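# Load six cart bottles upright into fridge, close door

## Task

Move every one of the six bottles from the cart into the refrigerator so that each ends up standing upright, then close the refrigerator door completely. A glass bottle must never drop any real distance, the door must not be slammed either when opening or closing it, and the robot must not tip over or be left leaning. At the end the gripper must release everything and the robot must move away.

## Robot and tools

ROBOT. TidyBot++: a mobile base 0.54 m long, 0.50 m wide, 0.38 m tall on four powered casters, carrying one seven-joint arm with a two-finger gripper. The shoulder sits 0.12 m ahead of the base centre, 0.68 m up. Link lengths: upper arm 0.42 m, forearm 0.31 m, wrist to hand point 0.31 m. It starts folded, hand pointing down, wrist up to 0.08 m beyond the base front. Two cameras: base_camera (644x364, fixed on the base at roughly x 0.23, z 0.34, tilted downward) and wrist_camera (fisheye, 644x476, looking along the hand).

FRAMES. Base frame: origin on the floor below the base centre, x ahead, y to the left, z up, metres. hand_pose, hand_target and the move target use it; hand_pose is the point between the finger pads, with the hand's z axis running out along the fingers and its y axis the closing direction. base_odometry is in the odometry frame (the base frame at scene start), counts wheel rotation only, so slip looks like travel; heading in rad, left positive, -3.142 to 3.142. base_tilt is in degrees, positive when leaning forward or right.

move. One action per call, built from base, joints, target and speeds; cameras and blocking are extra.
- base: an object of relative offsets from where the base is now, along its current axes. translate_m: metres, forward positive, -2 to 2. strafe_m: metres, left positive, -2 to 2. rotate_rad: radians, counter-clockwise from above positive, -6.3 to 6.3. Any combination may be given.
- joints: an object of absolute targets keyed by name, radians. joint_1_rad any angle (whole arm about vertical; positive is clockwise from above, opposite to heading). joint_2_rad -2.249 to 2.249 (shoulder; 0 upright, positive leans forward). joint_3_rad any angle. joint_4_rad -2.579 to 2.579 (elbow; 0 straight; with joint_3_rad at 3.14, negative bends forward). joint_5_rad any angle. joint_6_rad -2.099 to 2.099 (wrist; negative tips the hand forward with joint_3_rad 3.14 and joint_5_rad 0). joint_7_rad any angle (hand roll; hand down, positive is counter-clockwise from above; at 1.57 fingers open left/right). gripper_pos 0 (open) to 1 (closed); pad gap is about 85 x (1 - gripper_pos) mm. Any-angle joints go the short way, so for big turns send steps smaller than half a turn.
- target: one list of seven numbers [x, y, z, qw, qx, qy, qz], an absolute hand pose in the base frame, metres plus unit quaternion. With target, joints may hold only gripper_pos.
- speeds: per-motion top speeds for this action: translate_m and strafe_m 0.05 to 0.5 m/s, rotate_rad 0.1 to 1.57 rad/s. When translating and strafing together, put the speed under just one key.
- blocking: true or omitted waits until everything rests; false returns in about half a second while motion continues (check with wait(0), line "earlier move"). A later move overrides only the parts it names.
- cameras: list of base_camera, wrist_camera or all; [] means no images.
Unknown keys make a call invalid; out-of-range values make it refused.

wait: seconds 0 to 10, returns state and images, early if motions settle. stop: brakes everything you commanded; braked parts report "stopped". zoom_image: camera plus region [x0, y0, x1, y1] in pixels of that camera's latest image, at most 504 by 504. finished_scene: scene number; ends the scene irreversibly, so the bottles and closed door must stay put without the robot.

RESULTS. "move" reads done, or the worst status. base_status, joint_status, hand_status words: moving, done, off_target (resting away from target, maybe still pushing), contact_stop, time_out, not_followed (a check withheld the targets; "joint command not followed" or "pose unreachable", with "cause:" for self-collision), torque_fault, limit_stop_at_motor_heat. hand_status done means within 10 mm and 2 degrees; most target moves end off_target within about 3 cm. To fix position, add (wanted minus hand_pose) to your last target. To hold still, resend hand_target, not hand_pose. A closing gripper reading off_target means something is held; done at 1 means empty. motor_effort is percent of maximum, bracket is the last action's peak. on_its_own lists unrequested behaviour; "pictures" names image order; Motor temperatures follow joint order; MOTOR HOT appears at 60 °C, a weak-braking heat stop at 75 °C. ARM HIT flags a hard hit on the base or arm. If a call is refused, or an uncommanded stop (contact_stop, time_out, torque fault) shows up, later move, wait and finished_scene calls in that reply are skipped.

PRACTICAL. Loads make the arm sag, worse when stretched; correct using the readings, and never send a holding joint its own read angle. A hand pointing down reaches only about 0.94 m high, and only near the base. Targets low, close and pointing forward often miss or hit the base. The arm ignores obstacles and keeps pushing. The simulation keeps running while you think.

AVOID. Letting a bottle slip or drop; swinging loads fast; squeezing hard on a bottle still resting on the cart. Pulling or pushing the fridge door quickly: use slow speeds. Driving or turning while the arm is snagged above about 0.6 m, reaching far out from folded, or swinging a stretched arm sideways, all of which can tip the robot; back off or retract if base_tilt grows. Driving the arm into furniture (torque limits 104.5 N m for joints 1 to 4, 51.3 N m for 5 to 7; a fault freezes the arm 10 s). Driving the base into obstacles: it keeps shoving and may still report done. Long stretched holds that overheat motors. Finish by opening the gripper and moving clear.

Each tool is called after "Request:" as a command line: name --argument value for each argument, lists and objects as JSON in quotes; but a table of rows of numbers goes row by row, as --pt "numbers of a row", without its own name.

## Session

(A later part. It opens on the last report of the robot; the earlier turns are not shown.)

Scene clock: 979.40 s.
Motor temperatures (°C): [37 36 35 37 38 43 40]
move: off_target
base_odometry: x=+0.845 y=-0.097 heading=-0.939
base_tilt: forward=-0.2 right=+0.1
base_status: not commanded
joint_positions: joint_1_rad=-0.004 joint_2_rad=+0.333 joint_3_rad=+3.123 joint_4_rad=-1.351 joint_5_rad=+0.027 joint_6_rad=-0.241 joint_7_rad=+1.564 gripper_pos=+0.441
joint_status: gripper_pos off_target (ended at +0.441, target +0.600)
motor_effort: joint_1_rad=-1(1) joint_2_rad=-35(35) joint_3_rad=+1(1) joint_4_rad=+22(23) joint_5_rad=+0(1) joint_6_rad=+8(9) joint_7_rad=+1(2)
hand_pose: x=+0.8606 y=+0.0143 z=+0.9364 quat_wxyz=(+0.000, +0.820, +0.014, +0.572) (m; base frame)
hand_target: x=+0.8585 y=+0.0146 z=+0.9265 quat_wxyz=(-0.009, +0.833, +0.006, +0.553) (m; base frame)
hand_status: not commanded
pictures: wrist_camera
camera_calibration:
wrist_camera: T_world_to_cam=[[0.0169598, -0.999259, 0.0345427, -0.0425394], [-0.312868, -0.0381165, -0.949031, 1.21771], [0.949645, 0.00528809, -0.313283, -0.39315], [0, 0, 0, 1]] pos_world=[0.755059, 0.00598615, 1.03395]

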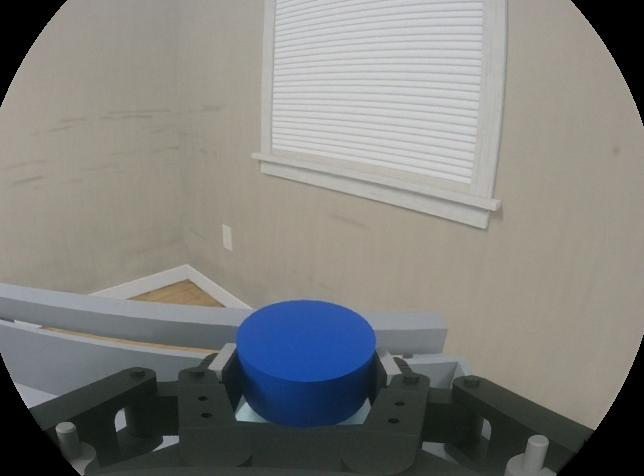

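Request:
move --joints '{"joint_2_rad":0.237,"joint_4_rad":-0.959,"joint_6_rad":-0.71}' --cameras '["wrist_camera"]'

Request:
move --base '{"translate_m":-0.512,"strafe_m":0.091}' --speeds '{"translate_m":0.35}' --cameras '[]'

Request:
move --joints '{"joint_2_rad":-0.16,"joint_4_rad":-1.29,"joint_6_rad":-0.78}' --cameras '["wrist_camera"]'

Request:
move --base '{"rotate_rad":2.300}' --speeds '{"rotate_rad":1.2}' --cameras '[]'

Request:
move --base '{"translate_m":0.33,"strafe_m":0.014}' --speeds '{"translate_m":0.35}' --joints '{"joint_1_rad":-0.145,"joint_2_rad":0.37,"joint_4_rad":-0.62,"joint_6_rad":-0.89}' --cameras '["wrist_camera"]'

Request:
move --base '{"translate_m":0.276}' --speeds '{"translate_m":0.25}' --joints '{"joint_2_rad":0.4,"joint_4_rad":-0.7,"joint_6_rad":-0.72}' --cameras '["wrist_camera"]'

Scene clock: 992.67 s.
Motor temperatures (°C): [37 36 35 37 38 43 40]
move: off_target
base_odometry: x=+0.845 y=-0.097 heading=-0.939
base_tilt: forward=-0.1 right=+0.0
base_status: not commanded
joint_positions: joint_1_rad=-0.004 joint_2_rad=+0.258 joint_3_rad=+3.123 joint_4_rad=-1.004 joint_5_rad=+0.027 joint_6_rad=-0.658 joint_7_rad=+1.564 gripper_pos=+0.441
joint_status: joint_4_rad off_target (ended at -1.004, target -0.959); the others done
motor_effort: joint_1_rad=-1(1) joint_2_rad=-37(45) joint_3_rad=+0(2) joint_4_rad=+26(29) joint_5_rad=-1(1) joint_6_rad=+12(14) joint_7_rad=+0(1)
hand_pose: x=+0.8181 y=+0.0101 z=+1.0774 quat_wxyz=(+0.003, +0.819, +0.009, +0.573) (m; base frame)
hand_target: x=+0.8039 y=+0.0136 z=+1.1036 quat_wxyz=(-0.008, +0.815, +0.007, +0.579) (m; base frame)
hand_status: not commanded
pictures: wrist_camera
camera_calibration:
wrist_camera: T_world_to_cam=[[0.0058959, -0.999378, 0.0347557, -0.042056], [-0.309948, -0.0348709, -0.950114, 1.33675], [0.950735, -0.00517069, -0.309961, -0.312942], [0, 0, 0, 1]] pos_world=[0.712097, 0.00296572, 1.17453]

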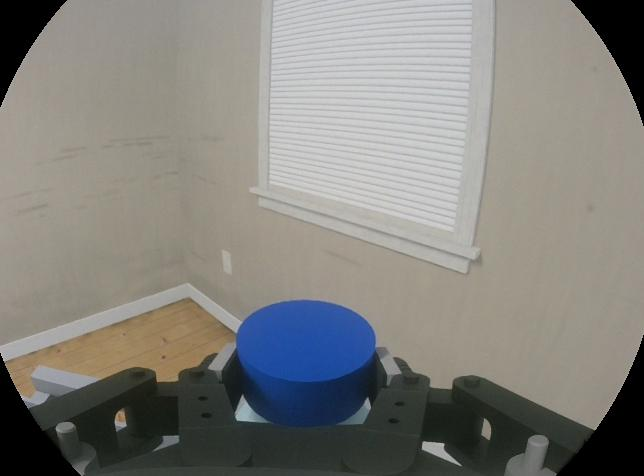

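Scene clock: 995.17 s.
Motor temperatures (°C): [37 36 35 37 38 42 40]
move: done
base_odometry: x=+0.616 y=+0.370 heading=-0.939
base_tilt: forward=-0.1 right=+0.1
base_status: done
joint_positions: joint_1_rad=-0.003 joint_2_rad=+0.259 joint_3_rad=+3.123 joint_4_rad=-1.004 joint_5_rad=+0.027 joint_6_rad=-0.664 joint_7_rad=+1.564 gripper_pos=+0.441
joint_status: not commanded
motor_effort: joint_1_rad=+0(4) joint_2_rad=-37(42) joint_3_rad=+0(1) joint_4_rad=+26(27) joint_5_rad=+0(2) joint_6_rad=+11(13) joint_7_rad=+1(1)
hand_pose: x=+0.8178 y=+0.0091 z=+1.0751 quat_wxyz=(+0.003, +0.821, +0.009, +0.571) (m; base frame)
hand_target: x=+0.8039 y=+0.0136 z=+1.1036 quat_wxyz=(-0.008, +0.815, +0.007, +0.579) (m; base frame)
hand_status: not commanded
pictures: none
No camera images: "cameras" was empty.

Scene clock: 996.97 s.
Motor temperatures (°C): [37 36 35 37 38 42 40]
move: done
base_odometry: x=+0.616 y=+0.370 heading=-0.939
base_tilt: forward=-0.2 right=+0.1
base_status: not commanded
joint_positions: joint_1_rad=-0.003 joint_2_rad=-0.142 joint_3_rad=+3.123 joint_4_rad=-1.308 joint_5_rad=+0.027 joint_6_rad=-0.729 joint_7_rad=+1.564 gripper_pos=+0.441
joint_status: all done
motor_effort: joint_1_rad=+0(1) joint_2_rad=-20(40) joint_3_rad=+1(2) joint_4_rad=+26(27) joint_5_rad=+0(1) joint_6_rad=+11(13) joint_7_rad=+1(1)
hand_pose: x=+0.6431 y=+0.0083 z=+1.1233 quat_wxyz=(+0.006, +0.812, +0.010, +0.584) (m; base frame)
hand_target: x=+0.6294 y=+0.0138 z=+1.1277 quat_wxyz=(-0.005, +0.816, +0.009, +0.578) (m; base frame)
hand_status: not commanded
pictures: wrist_camera
camera_calibration:
wrist_camera: T_world_to_cam=[[0.00207212, -0.999151, 0.0411494, -0.0491886], [-0.284995, -0.040033, -0.957693, 1.31857], [0.958527, -0.00974292, -0.284836, -0.165567], [0, 0, 0, 1]] pos_world=[0.534587, 0.00202628, 1.21765]

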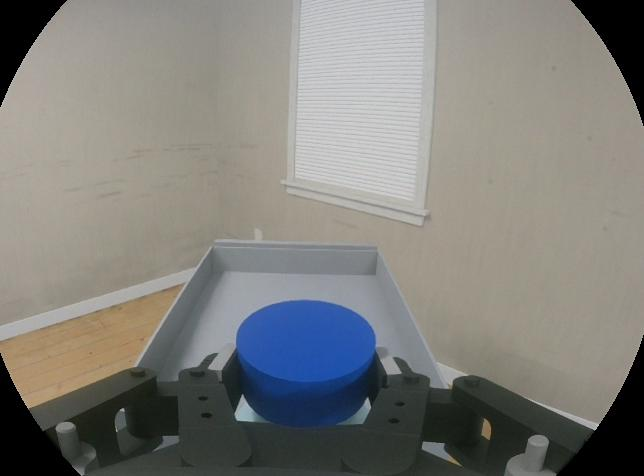

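Scene clock: 999.93 s.
Motor temperatures (°C): [37 36 35 37 38 42 40]
move: done
base_odometry: x=+0.616 y=+0.370 heading=+1.361
base_tilt: forward=-0.2 right=+0.1
base_status: done
joint_positions: joint_1_rad=-0.002 joint_2_rad=-0.142 joint_3_rad=+3.122 joint_4_rad=-1.308 joint_5_rad=+0.027 joint_6_rad=-0.730 joint_7_rad=+1.564 gripper_pos=+0.441
joint_status: not commanded
motor_effort: joint_1_rad=-1(4) joint_2_rad=-20(23) joint_3_rad=+1(4) joint_4_rad=+26(26) joint_5_rad=-1(2) joint_6_rad=+11(13) joint_7_rad=+1(1)
hand_pose: x=+0.6431 y=+0.0080 z=+1.1227 quat_wxyz=(+0.006, +0.812, +0.010, +0.583) (m; base frame)
hand_target: x=+0.6294 y=+0.0138 z=+1.1277 quat_wxyz=(-0.005, +0.816, +0.009, +0.578) (m; base frame)
hand_status: not commanded
pictures: none
No camera images: "cameras" was empty.

Scene clock: 1002.20 s.
Motor temperatures (°C): [37 36 35 37 38 42 40]
move: off_target
base_odometry: x=+0.671 y=+0.696 heading=+1.362
base_tilt: forward=-0.1 right=+0.0
base_status: done
joint_positions: joint_1_rad=-0.129 joint_2_rad=+0.397 joint_3_rad=+3.122 joint_4_rad=-0.672 joint_5_rad=+0.027 joint_6_rad=-0.839 joint_7_rad=+1.564 gripper_pos=+0.441
joint_status: joint_4_rad off_target (ended at -0.672, target -0.620); the others done
motor_effort: joint_1_rad=+0(2) joint_2_rad=-42(48) joint_3_rad=+1(2) joint_4_rad=+25(27) joint_5_rad=+0(1) joint_6_rad=+12(14) joint_7_rad=+1(2)
hand_pose: x=+0.8443 y=+0.0986 z=+1.1177 quat_wxyz=(-0.034, +0.814, +0.056, +0.577) (m; base frame)
hand_target: x=+0.8209 y=+0.1146 z=+1.1520 quat_wxyz=(-0.052, +0.805, +0.064, +0.588) (m; base frame)
hand_status: not commanded
pictures: wrist_camera
camera_calibration:
wrist_camera: T_world_to_cam=[[0.124146, -0.991815, 0.0298343, -0.0502712], [-0.292993, -0.0653672, -0.953877, 1.3792], [0.94802, 0.109679, -0.29871, -0.346487], [0, 0, 0, 1]] pos_world=[0.738813, 0.078297, 1.21359]

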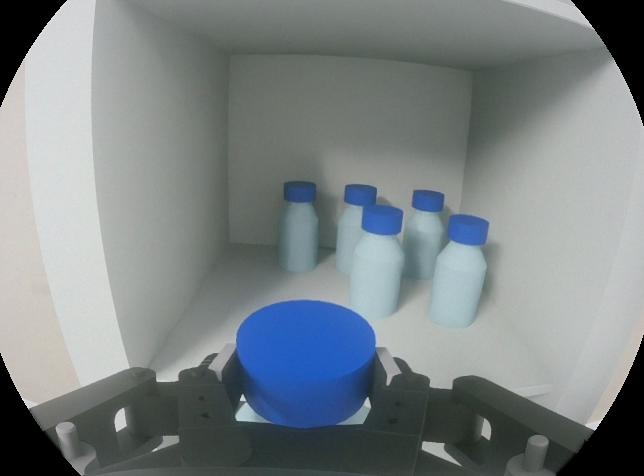

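Scene clock: 1004.17 s.
Motor temperatures (°C): [37 36 35 37 38 42 40]
move: done
base_odometry: x=+0.728 y=+0.966 heading=+1.362
base_tilt: forward=-0.1 right=+0.1
base_status: done
joint_positions: joint_1_rad=-0.130 joint_2_rad=+0.423 joint_3_rad=+3.122 joint_4_rad=-0.722 joint_5_rad=+0.027 joint_6_rad=-0.778 joint_7_rad=+1.564 gripper_pos=+0.441
joint_status: all done
motor_effort: joint_1_rad=+0(1) joint_2_rad=-44(46) joint_3_rad=+1(2) joint_4_rad=+25(26) joint_5_rad=+0(1) joint_6_rad=+12(14) joint_7_rad=+1(1)
hand_pose: x=+0.8629 y=+0.1030 z=+1.0883 quat_wxyz=(-0.034, +0.818, +0.058, +0.571) (m; base frame)
hand_target: x=+0.8547 y=+0.1199 z=+1.1353 quat_wxyz=(-0.054, +0.787, +0.062, +0.611) (m; base frame)
hand_status: not commanded
pictures: wrist_camera
camera_calibration:
wrist_camera: T_world_to_cam=[[0.127756, -0.991339, 0.0304152, -0.0511595], [-0.305657, -0.0685273, -0.949673, 1.36354], [0.943532, 0.112029, -0.311764, -0.35558], [0, 0, 0, 1]] pos_world=[0.758812, 0.0825586, 1.18561]

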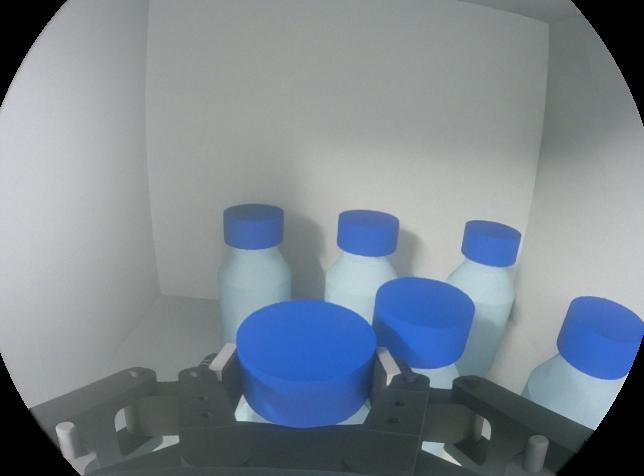

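Request:
move --joints '{"joint_1_rad":-0.19}' --cameras '[]'

Request:
move --joints '{"joint_2_rad":0.41,"joint_4_rad":-0.715,"joint_6_rad":-0.695}' --cameras '["wrist_camera"]'

Request:
move --joints '{"joint_2_rad":0.42,"joint_4_rad":-0.73,"joint_6_rad":-0.685}' --cameras '[]'

Request:
move --joints '{"joint_2_rad":0.43,"joint_4_rad":-0.745,"joint_6_rad":-0.675}' --cameras '["wrist_camera"]'

Scene clock: 1013.77 s.
Motor temperatures (°C): [37 36 35 37 38 43 40]
move: done
base_odometry: x=+0.728 y=+0.966 heading=+1.362
base_tilt: forward=-0.1 right=+0.1
base_status: not commanded
joint_positions: joint_1_rad=-0.184 joint_2_rad=+0.423 joint_3_rad=+3.122 joint_4_rad=-0.722 joint_5_rad=+0.027 joint_6_rad=-0.778 joint_7_rad=+1.564 gripper_pos=+0.441
joint_status: all done
motor_effort: joint_1_rad=-1(3) joint_2_rad=-43(44) joint_3_rad=+1(2) joint_4_rad=+25(25) joint_5_rad=+0(2) joint_6_rad=+12(13) joint_7_rad=+0(1)
hand_pose: x=+0.8563 y=+0.1428 z=+1.0883 quat_wxyz=(-0.049, +0.816, +0.080, +0.570) (m; base frame)
hand_target: x=+0.8486 y=+0.1529 z=+1.1353 quat_wxyz=(-0.068, +0.785, +0.080, +0.610) (m; base frame)
hand_status: not commanded
pictures: none
No camera images: "cameras" was empty.

Scene clock: 1014.33 s.
Motor temperatures (°C): [37 36 35 37 38 43 40]
move: done
base_odometry: x=+0.728 y=+0.966 heading=+1.362
base_tilt: forward=-0.1 right=+0.1
base_status: not commanded
joint_positions: joint_1_rad=-0.184 joint_2_rad=+0.424 joint_3_rad=+3.122 joint_4_rad=-0.735 joint_5_rad=+0.027 joint_6_rad=-0.764 joint_7_rad=+1.564 gripper_pos=+0.441
joint_status: all done
motor_effort: joint_1_rad=-1(1) joint_2_rad=-44(44) joint_3_rad=+1(1) joint_4_rad=+25(26) joint_5_rad=+0(1) joint_6_rad=+11(13) joint_7_rad=+0(2)
hand_pose: x=+0.8584 y=+0.1434 z=+1.0839 quat_wxyz=(-0.049, +0.816, +0.080, +0.570) (m; base frame)
hand_target: x=+0.8558 y=+0.1543 z=+1.1266 quat_wxyz=(-0.068, +0.785, +0.080, +0.610) (m; base frame)
hand_status: not commanded
pictures: wrist_camera
camera_calibration:
wrist_camera: T_world_to_cam=[[0.181226, -0.982968, 0.0305001, -0.0576023], [-0.301781, -0.0851018, -0.949572, 1.35975], [0.935995, 0.162882, -0.312063, -0.357722], [0, 0, 0, 1]] pos_world=[0.755612, 0.117363, 1.18131]

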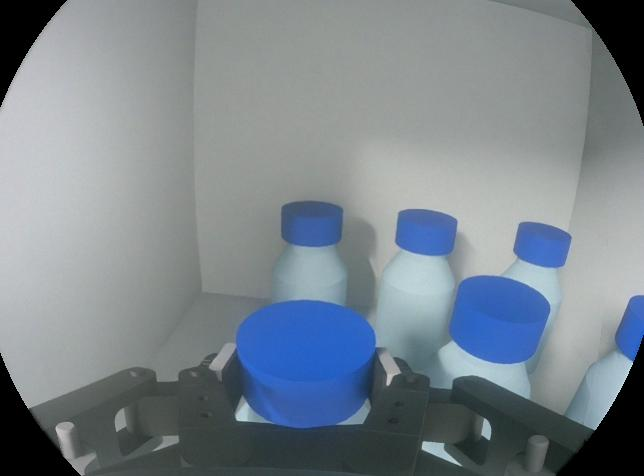

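Scene clock: 1014.87 s.
Motor temperatures (°C): [37 36 35 37 38 43 40]
move: done
base_odometry: x=+0.728 y=+0.966 heading=+1.362
base_tilt: forward=-0.1 right=+0.0
base_status: not commanded
joint_positions: joint_1_rad=-0.184 joint_2_rad=+0.425 joint_3_rad=+3.122 joint_4_rad=-0.745 joint_5_rad=+0.027 joint_6_rad=-0.758 joint_7_rad=+1.564 gripper_pos=+0.441
joint_status: all done
motor_effort: joint_1_rad=-1(1) joint_2_rad=-42(43) joint_3_rad=+0(1) joint_4_rad=+24(25) joint_5_rad=+0(1) joint_6_rad=+11(13) joint_7_rad=+1(1)
hand_pose: x=+0.8596 y=+0.1437 z=+1.0796 quat_wxyz=(-0.049, +0.817, +0.081, +0.569) (m; base frame)
hand_target: x=+0.8616 y=+0.1556 z=+1.1133 quat_wxyz=(-0.067, +0.790, +0.080, +0.604) (m; base frame)
hand_status: not commanded
pictures: none
No camera images: "cameras" was empty.

Scene clock: 1015.40 s.
Motor temperatures (°C): [37 36 35 37 38 43 40]
move: done
base_odometry: x=+0.728 y=+0.966 heading=+1.362
base_tilt: forward=-0.2 right=+0.0
base_status: not commanded
joint_positions: joint_1_rad=-0.184 joint_2_rad=+0.425 joint_3_rad=+3.122 joint_4_rad=-0.751 joint_5_rad=+0.027 joint_6_rad=-0.745 joint_7_rad=+1.564 gripper_pos=+0.441
joint_status: all done
motor_effort: joint_1_rad=+0(1) joint_2_rad=-40(42) joint_3_rad=+0(1) joint_4_rad=+23(24) joint_5_rad=+0(1) joint_6_rad=+11(11) joint_7_rad=+1(1)
hand_pose: x=+0.8611 y=+0.1440 z=+1.0794 quat_wxyz=(-0.050, +0.815, +0.081, +0.571) (m; base frame)
hand_target: x=+0.8672 y=+0.1567 z=+1.0998 quat_wxyz=(-0.067, +0.795, +0.081, +0.598) (m; base frame)
hand_status: not commanded
pictures: wrist_camera
camera_calibration:
wrist_camera: T_world_to_cam=[[0.181611, -0.982893, 0.0306464, -0.0577709], [-0.299806, -0.085023, -0.950204, 1.35527], [0.936554, 0.16338, -0.310119, -0.364414], [0, 0, 0, 1]] pos_world=[0.758105, 0.117985, 1.17654]

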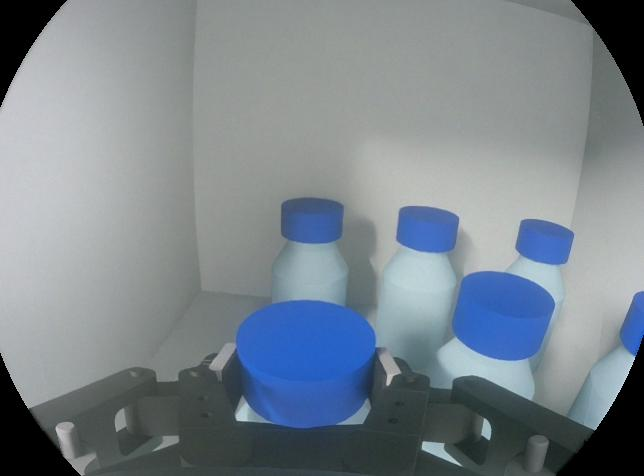

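Request:
move --joints '{"gripper_pos":0.2}' --cameras '["wrist_camera"]'

Request:
move --base '{"translate_m":-0.3,"strafe_m":-0.05}' --speeds '{"translate_m":0.25}' --cameras '["wrist_camera"]'

Scene clock: 1019.27 s.
Motor temperatures (°C): [37 36 35 37 38 43 40]
move: done
base_odometry: x=+0.728 y=+0.966 heading=+1.362
base_tilt: forward=-0.1 right=+0.0
base_status: not commanded
joint_positions: joint_1_rad=-0.184 joint_2_rad=+0.425 joint_3_rad=+3.122 joint_4_rad=-0.751 joint_5_rad=+0.027 joint_6_rad=-0.731 joint_7_rad=+1.564 gripper_pos=+0.200
joint_status: all done
motor_effort: joint_1_rad=+0(1) joint_2_rad=-37(42) joint_3_rad=+1(1) joint_4_rad=+21(24) joint_5_rad=+0(1) joint_6_rad=+8(11) joint_7_rad=+1(1)
hand_pose: x=+0.8623 y=+0.1443 z=+1.0838 quat_wxyz=(-0.050, +0.811, +0.080, +0.577) (m; base frame)
hand_target: x=+0.8672 y=+0.1567 z=+1.0998 quat_wxyz=(-0.067, +0.795, +0.081, +0.598) (m; base frame)
hand_status: not commanded
pictures: wrist_camera
camera_calibration:
wrist_camera: T_world_to_cam=[[0.181421, -0.982931, 0.0305311, -0.0575269], [-0.286448, -0.0825192, -0.954536, 1.35263], [0.940762, 0.164427, -0.296529, -0.382718], [0, 0, 0, 1]] pos_world=[0.757942, 0.118003, 1.1794]

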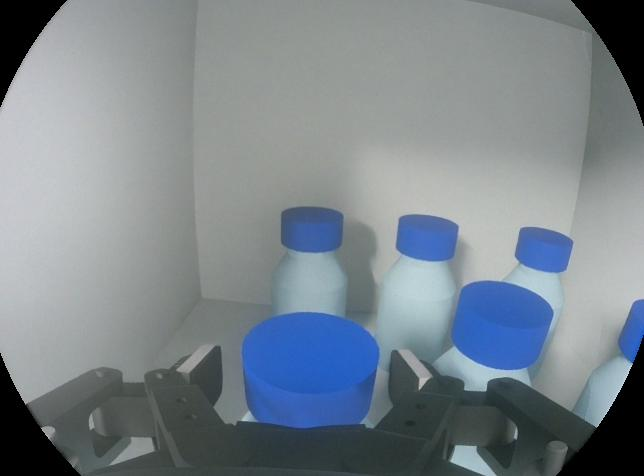

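Scene clock: 1021.37 s.
Motor temperatures (°C): [37 36 35 37 38 43 40]
move: done
base_odometry: x=+0.715 y=+0.662 heading=+1.362
base_tilt: forward=-0.2 right=+0.0
base_status: done
joint_positions: joint_1_rad=-0.185 joint_2_rad=+0.423 joint_3_rad=+3.122 joint_4_rad=-0.751 joint_5_rad=+0.027 joint_6_rad=-0.731 joint_7_rad=+1.564 gripper_pos=+0.200
joint_status: not commanded
motor_effort: joint_1_rad=+0(2) joint_2_rad=-37(42) joint_3_rad=+1(1) joint_4_rad=+21(22) joint_5_rad=+0(1) joint_6_rad=+8(9) joint_7_rad=+1(1)
hand_pose: x=+0.8615 y=+0.1449 z=+1.0852 quat_wxyz=(-0.050, +0.811, +0.080, +0.578) (m; base frame)
hand_target: x=+0.8672 y=+0.1567 z=+1.0998 quat_wxyz=(-0.067, +0.795, +0.081, +0.598) (m; base frame)
hand_status: not commanded
pictures: wrist_camera
camera_calibration:
wrist_camera: T_world_to_cam=[[0.182232, -0.982781, 0.0305265, -0.0576184], [-0.284549, -0.0824295, -0.955111, 1.35275], [0.941182, 0.165366, -0.29467, -0.384149], [0, 0, 0, 1]] pos_world=[0.756976, 0.118405, 1.18058]

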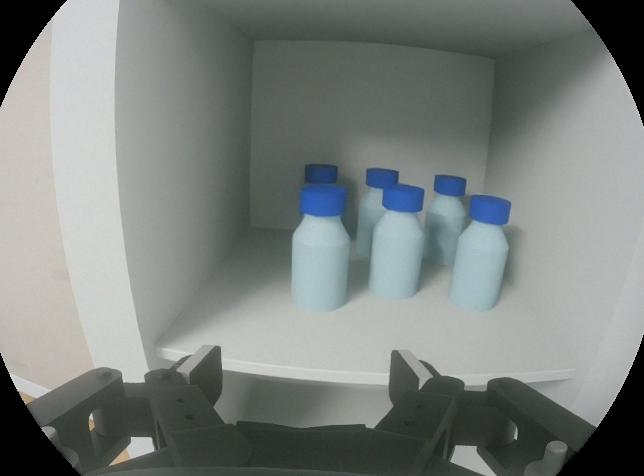

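Request:
move --base '{"translate_m":-0.5}' --speeds '{"translate_m":0.35}' --joints '{"joint_1_rad":0.0,"joint_2_rad":-0.08,"joint_4_rad":-1.845,"joint_6_rad":-0.1,"gripper_pos":1.0}' --cameras '["wrist_camera"]'

Request:
move --base '{"strafe_m":-0.62}' --speeds '{"strafe_m":0.3}'

Scene clock: 1040.03 s.
Motor temperatures (°C): [37 36 35 37 38 43 40]
move: done
base_odometry: x=+0.612 y=+0.173 heading=+1.363
base_tilt: forward=-0.2 right=+0.1
base_status: done
joint_positions: joint_1_rad=-0.017 joint_2_rad=-0.077 joint_3_rad=+3.122 joint_4_rad=-1.836 joint_5_rad=+0.027 joint_6_rad=-0.164 joint_7_rad=+1.564 gripper_pos=+0.999
joint_status: all done
motor_effort: joint_1_rad=+0(2) joint_2_rad=-19(41) joint_3_rad=+1(2) joint_4_rad=+21(23) joint_5_rad=+1(1) joint_6_rad=+8(9) joint_7_rad=+1(1)
hand_pose: x=+0.6870 y=+0.0211 z=+0.9346 quat_wxyz=(-0.002, +0.820, +0.023, +0.572) (m; base frame)
hand_target: x=+0.6913 y=+0.0141 z=+0.9503 quat_wxyz=(-0.006, +0.803, +0.009, +0.596) (m; base frame)
hand_status: not commanded
pictures: wrist_camera
camera_calibration:
wrist_camera: T_world_to_cam=[[0.0331982, -0.998579, 0.0416805, -0.0505516], [-0.311736, -0.0499688, -0.948854, 1.16127], [0.949588, 0.0185069, -0.312952, -0.229424], [0, 0, 0, 1]] pos_world=[0.581546, 0.0117932, 1.03218]

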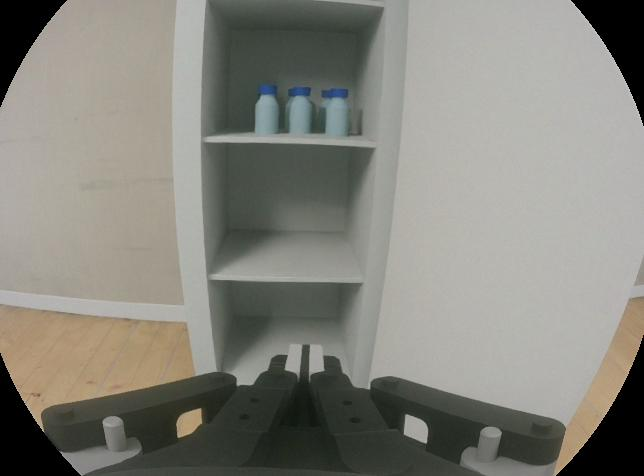

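Scene clock: 1043.07 s.
Motor temperatures (°C): [37 36 35 37 38 43 40]
move: done
base_odometry: x=+1.219 y=+0.045 heading=+1.362
base_tilt: forward=-0.2 right=+0.1
base_status: done
joint_positions: joint_1_rad=-0.009 joint_2_rad=-0.077 joint_3_rad=+3.122 joint_4_rad=-1.837 joint_5_rad=+0.027 joint_6_rad=-0.162 joint_7_rad=+1.564 gripper_pos=+0.999
joint_status: not commanded
motor_effort: joint_1_rad=+0(2) joint_2_rad=-20(22) joint_3_rad=+1(4) joint_4_rad=+21(22) joint_5_rad=+0(1) joint_6_rad=+7(9) joint_7_rad=+1(2)
hand_pose: x=+0.6872 y=+0.0162 z=+0.9353 quat_wxyz=(+0.000, +0.819, +0.019, +0.573) (m; base frame)
hand_target: x=+0.6913 y=+0.0141 z=+0.9503 quat_wxyz=(-0.006, +0.803, +0.009, +0.596) (m; base frame)
hand_status: not commanded
pictures: base_camera, wrist_camera
camera_calibration:
wrist_camera: T_world_to_cam=[[0.0243896, -0.998834, 0.0416672, -0.0494758], [-0.309673, -0.047178, -0.949672, 1.16105], [0.95053, 0.0102589, -0.310462, -0.232123], [0, 0, 0, 1]] pos_world=[0.581392, 0.00773915, 1.03261]

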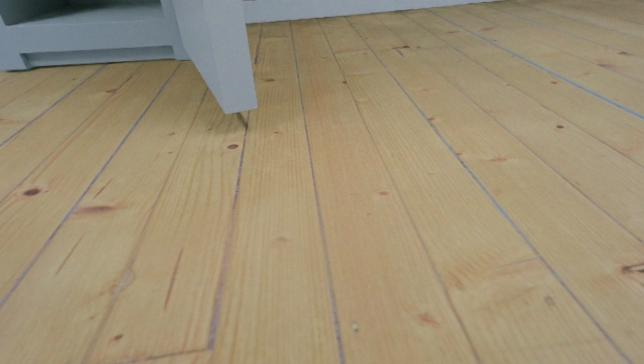

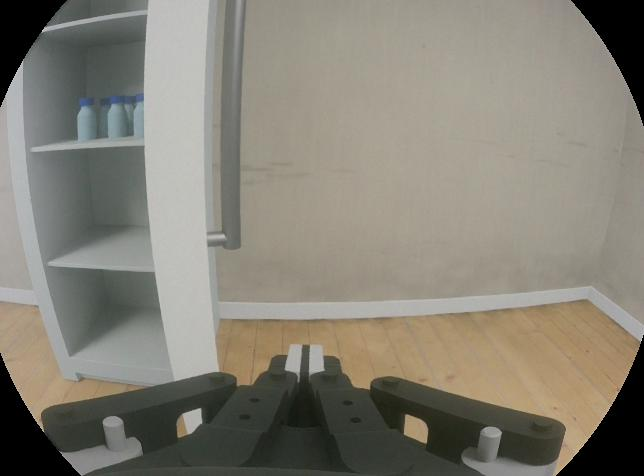

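Request:
move --base '{"strafe_m":-0.1}' --joints '{"joint_1_rad":0.0,"joint_2_rad":-0.16,"joint_4_rad":-1.29,"joint_6_rad":-0.78}' --cameras '["wrist_camera"]'

Request:
move --base '{"translate_m":0.42}' --speeds '{"translate_m":0.25}' --cameras '["wrist_camera"]'

Scene clock: 1056.83 s.
Motor temperatures (°C): [37 36 35 36 38 43 40]
move: done
base_odometry: x=+1.316 y=+0.024 heading=+1.364
base_tilt: forward=-0.1 right=+0.0
base_status: done
joint_positions: joint_1_rad=-0.004 joint_2_rad=-0.152 joint_3_rad=+3.122 joint_4_rad=-1.315 joint_5_rad=+0.027 joint_6_rad=-0.703 joint_7_rad=+1.564 gripper_pos=+0.999
joint_status: all done
motor_effort: joint_1_rad=+0(3) joint_2_rad=-16(24) joint_3_rad=+1(4) joint_4_rad=+21(23) joint_5_rad=+0(1) joint_6_rad=+8(9) joint_7_rad=+0(1)
hand_pose: x=+0.6415 y=+0.0092 z=+1.1314 quat_wxyz=(+0.006, +0.804, +0.011, +0.595) (m; base frame)
hand_target: x=+0.6294 y=+0.0138 z=+1.1277 quat_wxyz=(-0.005, +0.816, +0.009, +0.578) (m; base frame)
hand_status: not commanded
pictures: wrist_camera
camera_calibration:
wrist_camera: T_world_to_cam=[[0.00296487, -0.999161, 0.0408595, -0.0488405], [-0.258207, -0.040239, -0.965251, 1.31732], [0.966085, -0.00768836, -0.25811, -0.196784], [0, 0, 0, 1]] pos_world=[0.530396, 0.00269516, 1.22275]

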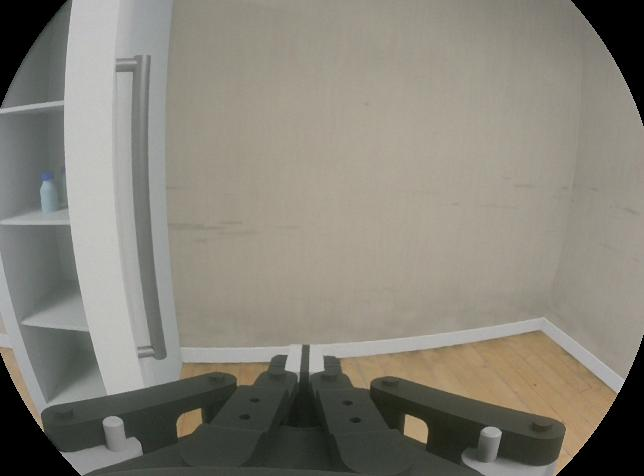

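Scene clock: 1059.37 s.
Motor temperatures (°C): [37 36 35 36 38 43 40]
move: done
base_odometry: x=+1.403 y=+0.435 heading=+1.363
base_tilt: forward=-0.2 right=+0.1
base_status: done
joint_positions: joint_1_rad=-0.004 joint_2_rad=-0.160 joint_3_rad=+3.122 joint_4_rad=-1.315 joint_5_rad=+0.027 joint_6_rad=-0.706 joint_7_rad=+1.564 gripper_pos=+0.999
joint_status: not commanded
motor_effort: joint_1_rad=+0(1) joint_2_rad=-15(18) joint_3_rad=+1(2) joint_4_rad=+21(21) joint_5_rad=+0(1) joint_6_rad=+8(9) joint_7_rad=+0(1)
hand_pose: x=+0.6377 y=+0.0091 z=+1.1351 quat_wxyz=(+0.006, +0.802, +0.011, +0.597) (m; base frame)
hand_target: x=+0.6294 y=+0.0138 z=+1.1277 quat_wxyz=(-0.005, +0.816, +0.009, +0.578) (m; base frame)
hand_status: not commanded
pictures: wrist_camera
camera_calibration:
wrist_camera: T_world_to_cam=[[0.0026492, -0.999161, 0.0408576, -0.0488187], [-0.25257, -0.0402016, -0.966743, 1.31805], [0.967575, -0.00775832, -0.252465, -0.199512], [0, 0, 0, 1]] pos_world=[0.526071, 0.00266191, 1.22584]

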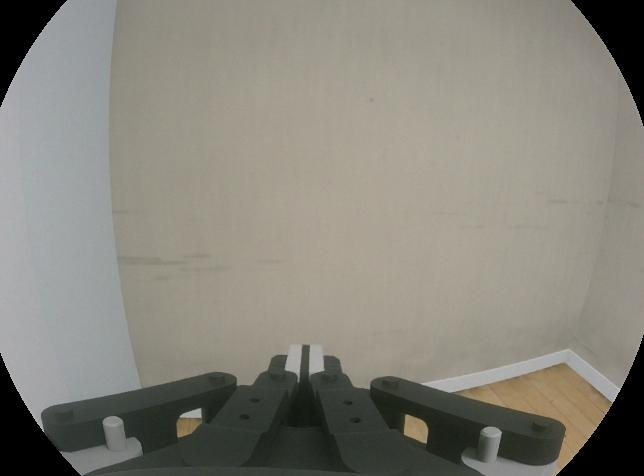

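Request:
move --base '{"strafe_m":0.4}' --speeds '{"strafe_m":0.12}' --cameras '["wrist_camera"]'

Scene clock: 1066.87 s.
Motor temperatures (°C): [37 35 35 36 38 43 40]
move: done
base_odometry: x=+1.011 y=+0.518 heading=+1.363
base_tilt: forward=-0.2 right=+0.1
base_status: done
joint_positions: joint_1_rad=+0.095 joint_2_rad=-0.251 joint_3_rad=+3.236 joint_4_rad=-1.334 joint_5_rad=+0.065 joint_6_rad=-0.822 joint_7_rad=+1.564 gripper_pos=+0.999
joint_status: not commanded
motor_effort: joint_1_rad=-20(24) joint_2_rad=+9(16) joint_3_rad=-21(25) joint_4_rad=+29(30) joint_5_rad=-14(15) joint_6_rad=+26(27) joint_7_rad=-2(3)
hand_pose: x=+0.5752 y=-0.1104 z=+1.1342 quat_wxyz=(+0.075, +0.811, -0.081, +0.574) (m; base frame)
hand_target: x=+0.6294 y=+0.0138 z=+1.1277 quat_wxyz=(-0.005, +0.816, +0.009, +0.578) (m; base frame)
hand_status: not commanded
pictures: wrist_camera
camera_calibration:
wrist_camera: T_world_to_cam=[[-0.223223, -0.973614, 0.0474079, -0.0427677], [-0.298761, 0.0220412, -0.954074, 1.31559], [0.927854, -0.227135, -0.295797, -0.0925001], [0, 0, 0, 1]] pos_world=[0.469325, -0.0916463, 1.22983]

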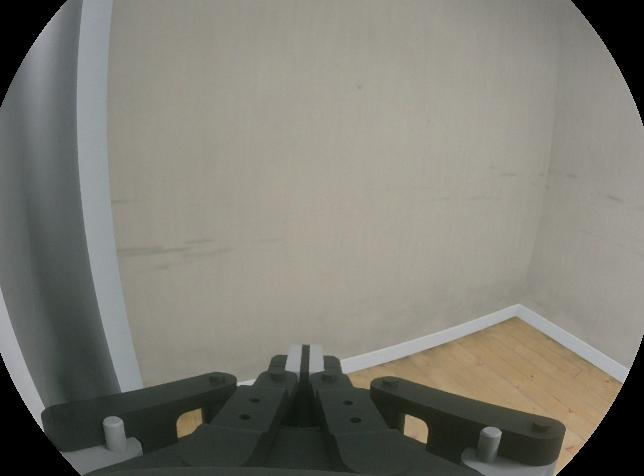

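Request:
wait --seconds 1

Scene clock: 1075.20 s.
Motor temperatures (°C): [37 35 35 37 38 43 40]
base_odometry: x=+1.011 y=+0.518 heading=+1.363
base_tilt: forward=-0.2 right=+0.1
base_status: done
joint_positions: joint_1_rad=+0.095 joint_2_rad=-0.251 joint_3_rad=+3.236 joint_4_rad=-1.334 joint_5_rad=+0.065 joint_6_rad=-0.822 joint_7_rad=+1.564 gripper_pos=+0.999
joint_status: not commanded
motor_effort: joint_1_rad=-19(24) joint_2_rad=+9(16) joint_3_rad=-21(25) joint_4_rad=+29(30) joint_5_rad=-12(15) joint_6_rad=+25(27) joint_7_rad=-2(3)
hand_pose: x=+0.5752 y=-0.1106 z=+1.1341 quat_wxyz=(+0.075, +0.811, -0.081, +0.574) (m; base frame)
hand_target: x=+0.6294 y=+0.0138 z=+1.1277 quat_wxyz=(-0.005, +0.816, +0.009, +0.578) (m; base frame)
hand_status: not commanded
wait: 1.00 s; at rest from the start
pictures: base_camera, wrist_camera
camera_calibration:
wrist_camera: T_world_to_cam=[[-0.223555, -0.973536, 0.0474367, -0.0427737], [-0.2989, 0.0221506, -0.954027, 1.31555], [0.92773, -0.227456, -0.295942, -0.0923226], [0, 0, 0, 1]] pos_world=[0.469306, -0.0917814, 1.22978]

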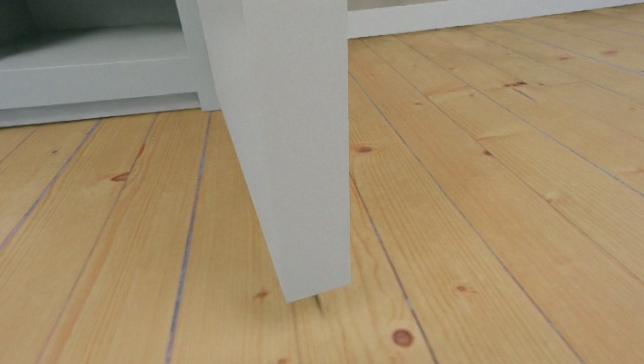

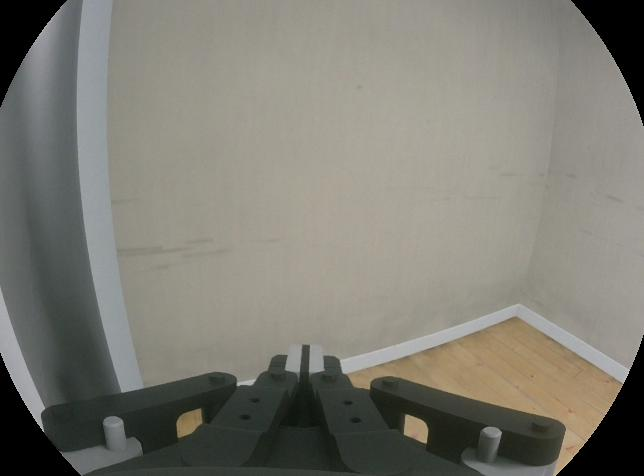

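Request:
move --base '{"strafe_m":0.05}' --speeds '{"strafe_m":0.05}'

Scene clock: 1091.27 s.
Motor temperatures (°C): [37 35 35 37 38 43 40]
move: done
base_odometry: x=+0.963 y=+0.528 heading=+1.363
base_tilt: forward=-0.2 right=+0.1
base_status: done
joint_positions: joint_1_rad=+0.106 joint_2_rad=-0.275 joint_3_rad=+3.253 joint_4_rad=-1.342 joint_5_rad=+0.081 joint_6_rad=-0.844 joint_7_rad=+1.564 gripper_pos=+0.999
joint_status: not commanded
motor_effort: joint_1_rad=-24(26) joint_2_rad=+15(16) joint_3_rad=-25(28) joint_4_rad=+30(31) joint_5_rad=-16(18) joint_6_rad=+29(32) joint_7_rad=-3(4)
hand_pose: x=+0.5579 y=-0.1271 z=+1.1345 quat_wxyz=(+0.087, +0.811, -0.094, +0.570) (m; base frame)
hand_target: x=+0.6294 y=+0.0138 z=+1.1277 quat_wxyz=(-0.005, +0.816, +0.009, +0.578) (m; base frame)
hand_status: not commanded
pictures: base_camera, wrist_camera
camera_calibration:
wrist_camera: T_world_to_cam=[[-0.258058, -0.964615, 0.0540847, -0.049904], [-0.304633, 0.0281162, -0.952055, 1.31288], [0.916845, -0.262161, -0.301109, -0.0724269], [0, 0, 0, 1]] pos_world=[0.453472, -0.104039, 1.23082]

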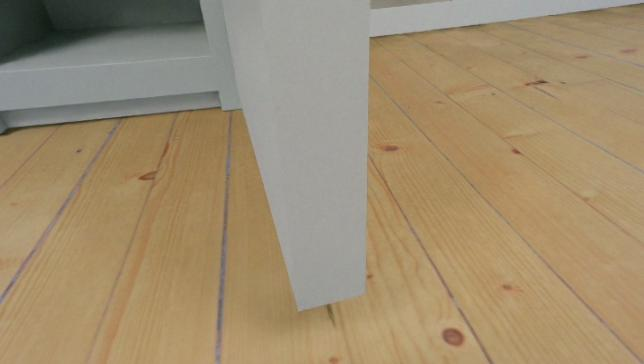

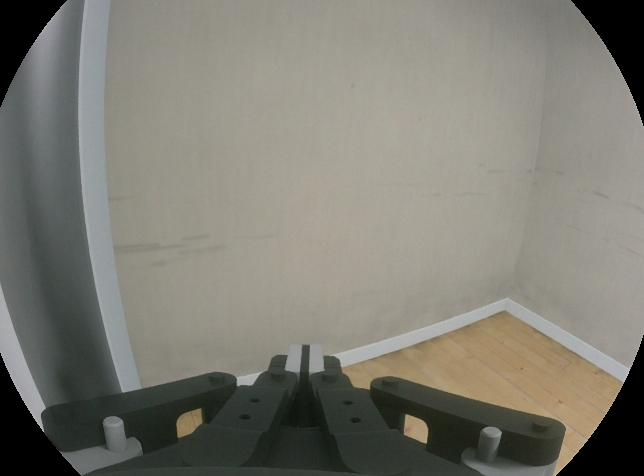

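Request:
move --base '{"strafe_m":0.15}' --speeds '{"strafe_m":0.06}'

Scene clock: 1097.73 s.
Motor temperatures (°C): [37 35 35 37 38 43 40]
move: done
base_odometry: x=+0.816 y=+0.559 heading=+1.363
base_tilt: forward=-0.1 right=+0.0
base_status: done
joint_positions: joint_1_rad=+0.000 joint_2_rad=-0.154 joint_3_rad=+3.129 joint_4_rad=-1.307 joint_5_rad=+0.017 joint_6_rad=-0.751 joint_7_rad=+1.563 gripper_pos=+0.999
joint_status: not commanded
motor_effort: joint_1_rad=-1(27) joint_2_rad=-15(34) joint_3_rad=+1(30) joint_4_rad=+21(32) joint_5_rad=+0(19) joint_6_rad=+8(38) joint_7_rad=+1(5)
hand_pose: x=+0.6356 y=+0.0049 z=+1.1235 quat_wxyz=(+0.003, +0.814, +0.004, +0.580) (m; base frame)
hand_target: x=+0.6294 y=+0.0138 z=+1.1277 quat_wxyz=(-0.005, +0.816, +0.009, +0.578) (m; base frame)
hand_status: not commanded
pictures: base_camera, wrist_camera
camera_calibration:
wrist_camera: T_world_to_cam=[[-0.00377874, -0.999546, 0.0298915, -0.0361623], [-0.293891, -0.0274616, -0.955444, 1.31957], [0.955831, -0.0123952, -0.293654, -0.146716], [0, 0, 0, 1]] pos_world=[0.527909, -0.00172708, 1.21877]

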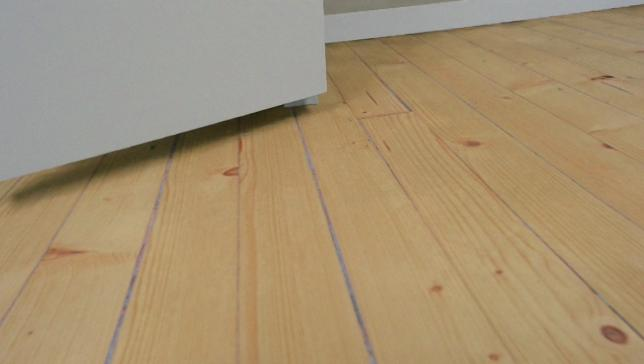

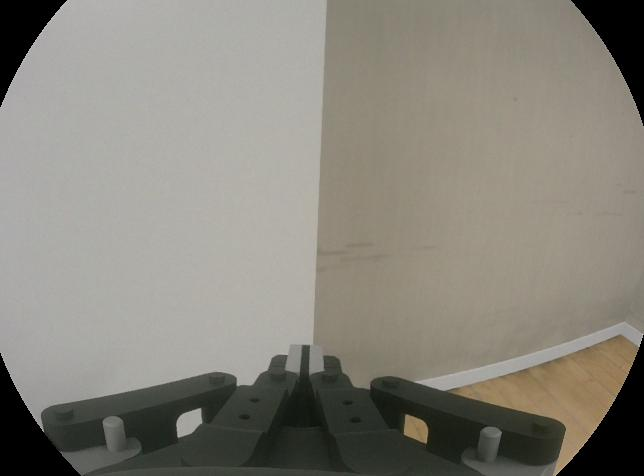

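Request:
wait --seconds 0.5 --cameras '["base_camera"]'

Scene clock: 1102.30 s.
Motor temperatures (°C): [37 35 35 37 38 43 40]
base_odometry: x=+0.816 y=+0.559 heading=+1.363
base_tilt: forward=-0.2 right=+0.1
base_status: done
joint_positions: joint_1_rad=+0.000 joint_2_rad=-0.154 joint_3_rad=+3.129 joint_4_rad=-1.307 joint_5_rad=+0.017 joint_6_rad=-0.751 joint_7_rad=+1.563 gripper_pos=+0.999
joint_status: not commanded
motor_effort: joint_1_rad=+0(27) joint_2_rad=-16(34) joint_3_rad=+1(30) joint_4_rad=+21(32) joint_5_rad=-1(19) joint_6_rad=+8(38) joint_7_rad=+1(5)
hand_pose: x=+0.6356 y=+0.0049 z=+1.1235 quat_wxyz=(+0.003, +0.814, +0.004, +0.580) (m; base frame)
hand_target: x=+0.6294 y=+0.0138 z=+1.1277 quat_wxyz=(-0.005, +0.816, +0.009, +0.578) (m; base frame)
hand_status: not commanded
wait: 0.50 s; at rest from the start
pictures: base_camera

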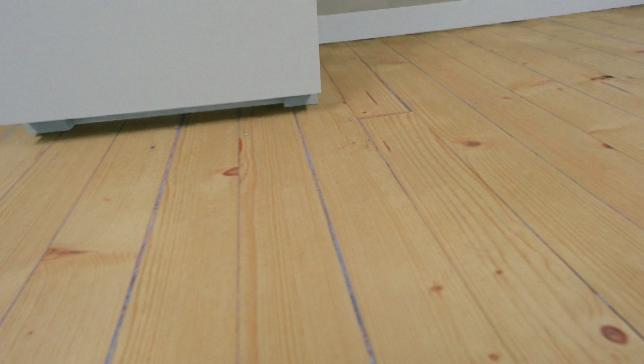

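Request:
move --base '{"translate_m":-0.4,"strafe_m":0.3}' --speeds '{"translate_m":0.3}'

Scene clock: 1108.37 s.
Motor temperatures (°C): [37 35 35 37 38 43 40]
move: done
base_odometry: x=+0.439 y=+0.230 heading=+1.363
base_tilt: forward=-0.2 right=+0.1
base_status: done
joint_positions: joint_1_rad=+0.000 joint_2_rad=-0.163 joint_3_rad=+3.129 joint_4_rad=-1.307 joint_5_rad=+0.017 joint_6_rad=-0.751 joint_7_rad=+1.563 gripper_pos=+0.999
joint_status: not commanded
motor_effort: joint_1_rad=+0(2) joint_2_rad=-16(21) joint_3_rad=+1(3) joint_4_rad=+21(22) joint_5_rad=+0(1) joint_6_rad=+7(9) joint_7_rad=+1(1)
hand_pose: x=+0.6320 y=+0.0049 z=+1.1276 quat_wxyz=(+0.003, +0.812, +0.004, +0.584) (m; base frame)
hand_target: x=+0.6294 y=+0.0138 z=+1.1277 quat_wxyz=(-0.005, +0.816, +0.009, +0.578) (m; base frame)
hand_status: not commanded
pictures: base_camera, wrist_camera
camera_calibration:
wrist_camera: T_world_to_cam=[[-0.00396047, -0.999546, 0.0298704, -0.0361264], [-0.286215, -0.027488, -0.957771, 1.32024], [0.958157, -0.0123426, -0.285976, -0.152227], [0, 0, 0, 1]] pos_world=[0.523587, -0.00169809, 1.22204]

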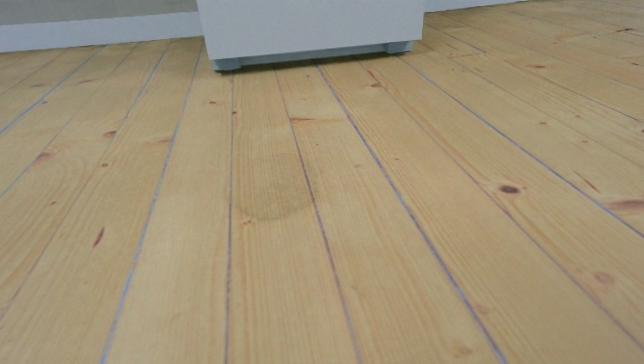

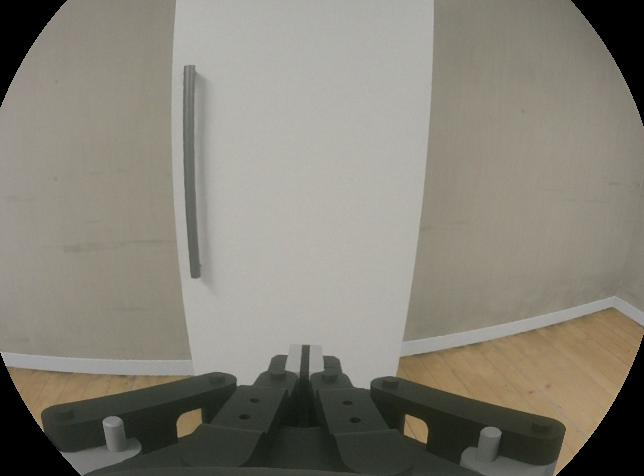

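Request:
move --base '{"translate_m":0.6,"strafe_m":0.19}' --speeds '{"translate_m":0.3}' --cameras '["wrist_camera","base_camera"]'

Scene clock: 1116.97 s.
Motor temperatures (°C): [37 35 35 37 38 43 40]
move: done
base_odometry: x=+0.377 y=+0.856 heading=+1.363
base_tilt: forward=-0.1 right=+0.1
base_status: done
joint_positions: joint_1_rad=+0.000 joint_2_rad=-0.162 joint_3_rad=+3.129 joint_4_rad=-1.307 joint_5_rad=+0.017 joint_6_rad=-0.751 joint_7_rad=+1.563 gripper_pos=+0.999
joint_status: not commanded
motor_effort: joint_1_rad=-1(2) joint_2_rad=-15(18) joint_3_rad=+1(2) joint_4_rad=+21(21) joint_5_rad=+1(1) joint_6_rad=+8(9) joint_7_rad=+1(1)
hand_pose: x=+0.6324 y=+0.0049 z=+1.1272 quat_wxyz=(+0.003, +0.812, +0.004, +0.583) (m; base frame)
hand_target: x=+0.6294 y=+0.0138 z=+1.1277 quat_wxyz=(-0.005, +0.816, +0.009, +0.578) (m; base frame)
hand_status: not commanded
pictures: base_camera, wrist_camera
camera_calibration:
wrist_camera: T_world_to_cam=[[-0.00393676, -0.999546, 0.0298735, -0.0361313], [-0.286975, -0.0274879, -0.957544, 1.32018], [0.95793, -0.0123426, -0.286736, -0.151682], [0, 0, 0, 1]] pos_world=[0.524016, -0.00169813, 1.22171]

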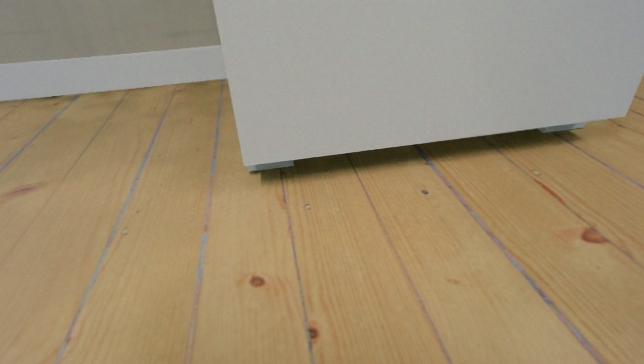

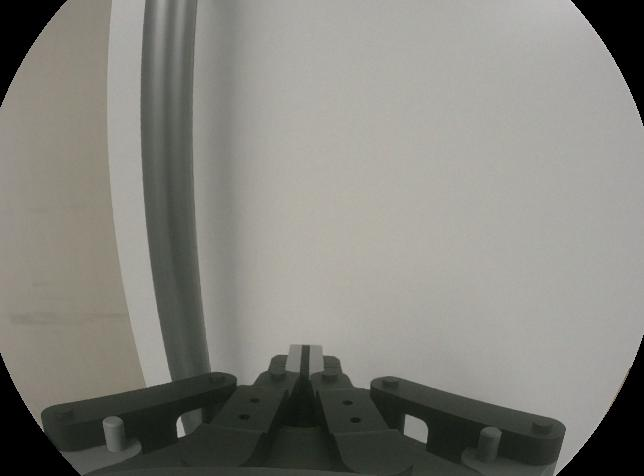

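Request:
move --base '{"translate_m":0.12,"strafe_m":-0.02}' --speeds '{"translate_m":0.05}' --cameras '["wrist_camera","base_camera"]'

Scene clock: 1125.17 s.
Motor temperatures (°C): [37 34 35 37 38 43 40]
move: done
base_odometry: x=+0.421 y=+0.969 heading=+1.363
base_tilt: forward=-0.2 right=+0.1
base_status: done
joint_positions: joint_1_rad=+0.000 joint_2_rad=-0.220 joint_3_rad=+3.127 joint_4_rad=-1.317 joint_5_rad=+0.017 joint_6_rad=-0.808 joint_7_rad=+1.563 gripper_pos=+0.999
joint_status: not commanded
motor_effort: joint_1_rad=+1(2) joint_2_rad=-1(16) joint_3_rad=+3(5) joint_4_rad=+24(27) joint_5_rad=+1(2) joint_6_rad=+18(24) joint_7_rad=+1(1)
hand_pose: x=+0.6009 y=+0.0056 z=+1.1340 quat_wxyz=(+0.004, +0.815, +0.005, +0.580) (m; base frame)
hand_target: x=+0.6294 y=+0.0138 z=+1.1277 quat_wxyz=(-0.005, +0.816, +0.009, +0.578) (m; base frame)
hand_status: not commanded
pictures: base_camera, wrist_camera
camera_calibration:
wrist_camera: T_world_to_cam=[[-0.00309571, -0.999525, 0.0306476, -0.0372286], [-0.294644, -0.0283755, -0.955186, 1.31958], [0.955602, -0.0119871, -0.294416, -0.109467], [0, 0, 0, 1]] pos_world=[0.493297, -0.00107948, 1.22935]

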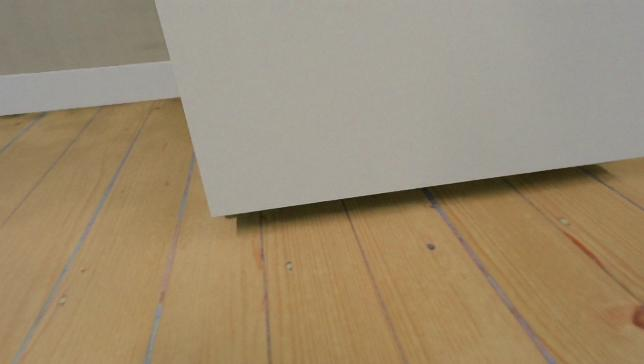

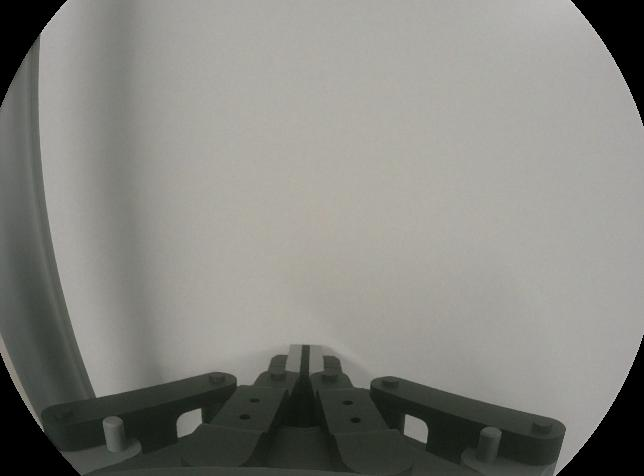

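Request:
move --base '{"translate_m":-0.6}' --speeds '{"translate_m":0.35}' --cameras '["wrist_camera"]'

Scene clock: 1131.37 s.
Motor temperatures (°C): [37 34 35 37 38 43 40]
move: done
base_odometry: x=+0.298 y=+0.382 heading=+1.363
base_tilt: forward=-0.1 right=+0.1
base_status: done
joint_positions: joint_1_rad=+0.000 joint_2_rad=-0.162 joint_3_rad=+3.127 joint_4_rad=-1.302 joint_5_rad=+0.017 joint_6_rad=-0.787 joint_7_rad=+1.563 gripper_pos=+0.999
joint_status: not commanded
motor_effort: joint_1_rad=+0(1) joint_2_rad=-15(20) joint_3_rad=+1(3) joint_4_rad=+21(23) joint_5_rad=+1(2) joint_6_rad=+8(19) joint_7_rad=+1(2)
hand_pose: x=+0.6284 y=+0.0057 z=+1.1199 quat_wxyz=(+0.003, +0.821, +0.005, +0.571) (m; base frame)
hand_target: x=+0.6294 y=+0.0138 z=+1.1277 quat_wxyz=(-0.005, +0.816, +0.009, +0.578) (m; base frame)
hand_status: not commanded
pictures: wrist_camera
camera_calibration:
wrist_camera: T_world_to_cam=[[-0.00199928, -0.999537, 0.0303644, -0.0369435], [-0.315798, -0.0281796, -0.948408, 1.31995], [0.948824, -0.0114852, -0.315595, -0.111886], [0, 0, 0, 1]] pos_world=[0.522924, -0.00101569, 1.21766]

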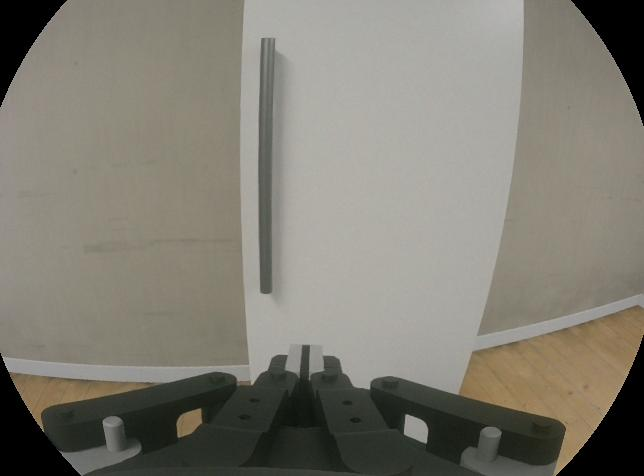

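Request:
finished_scene --scene 1

The scene is finished: the task was done.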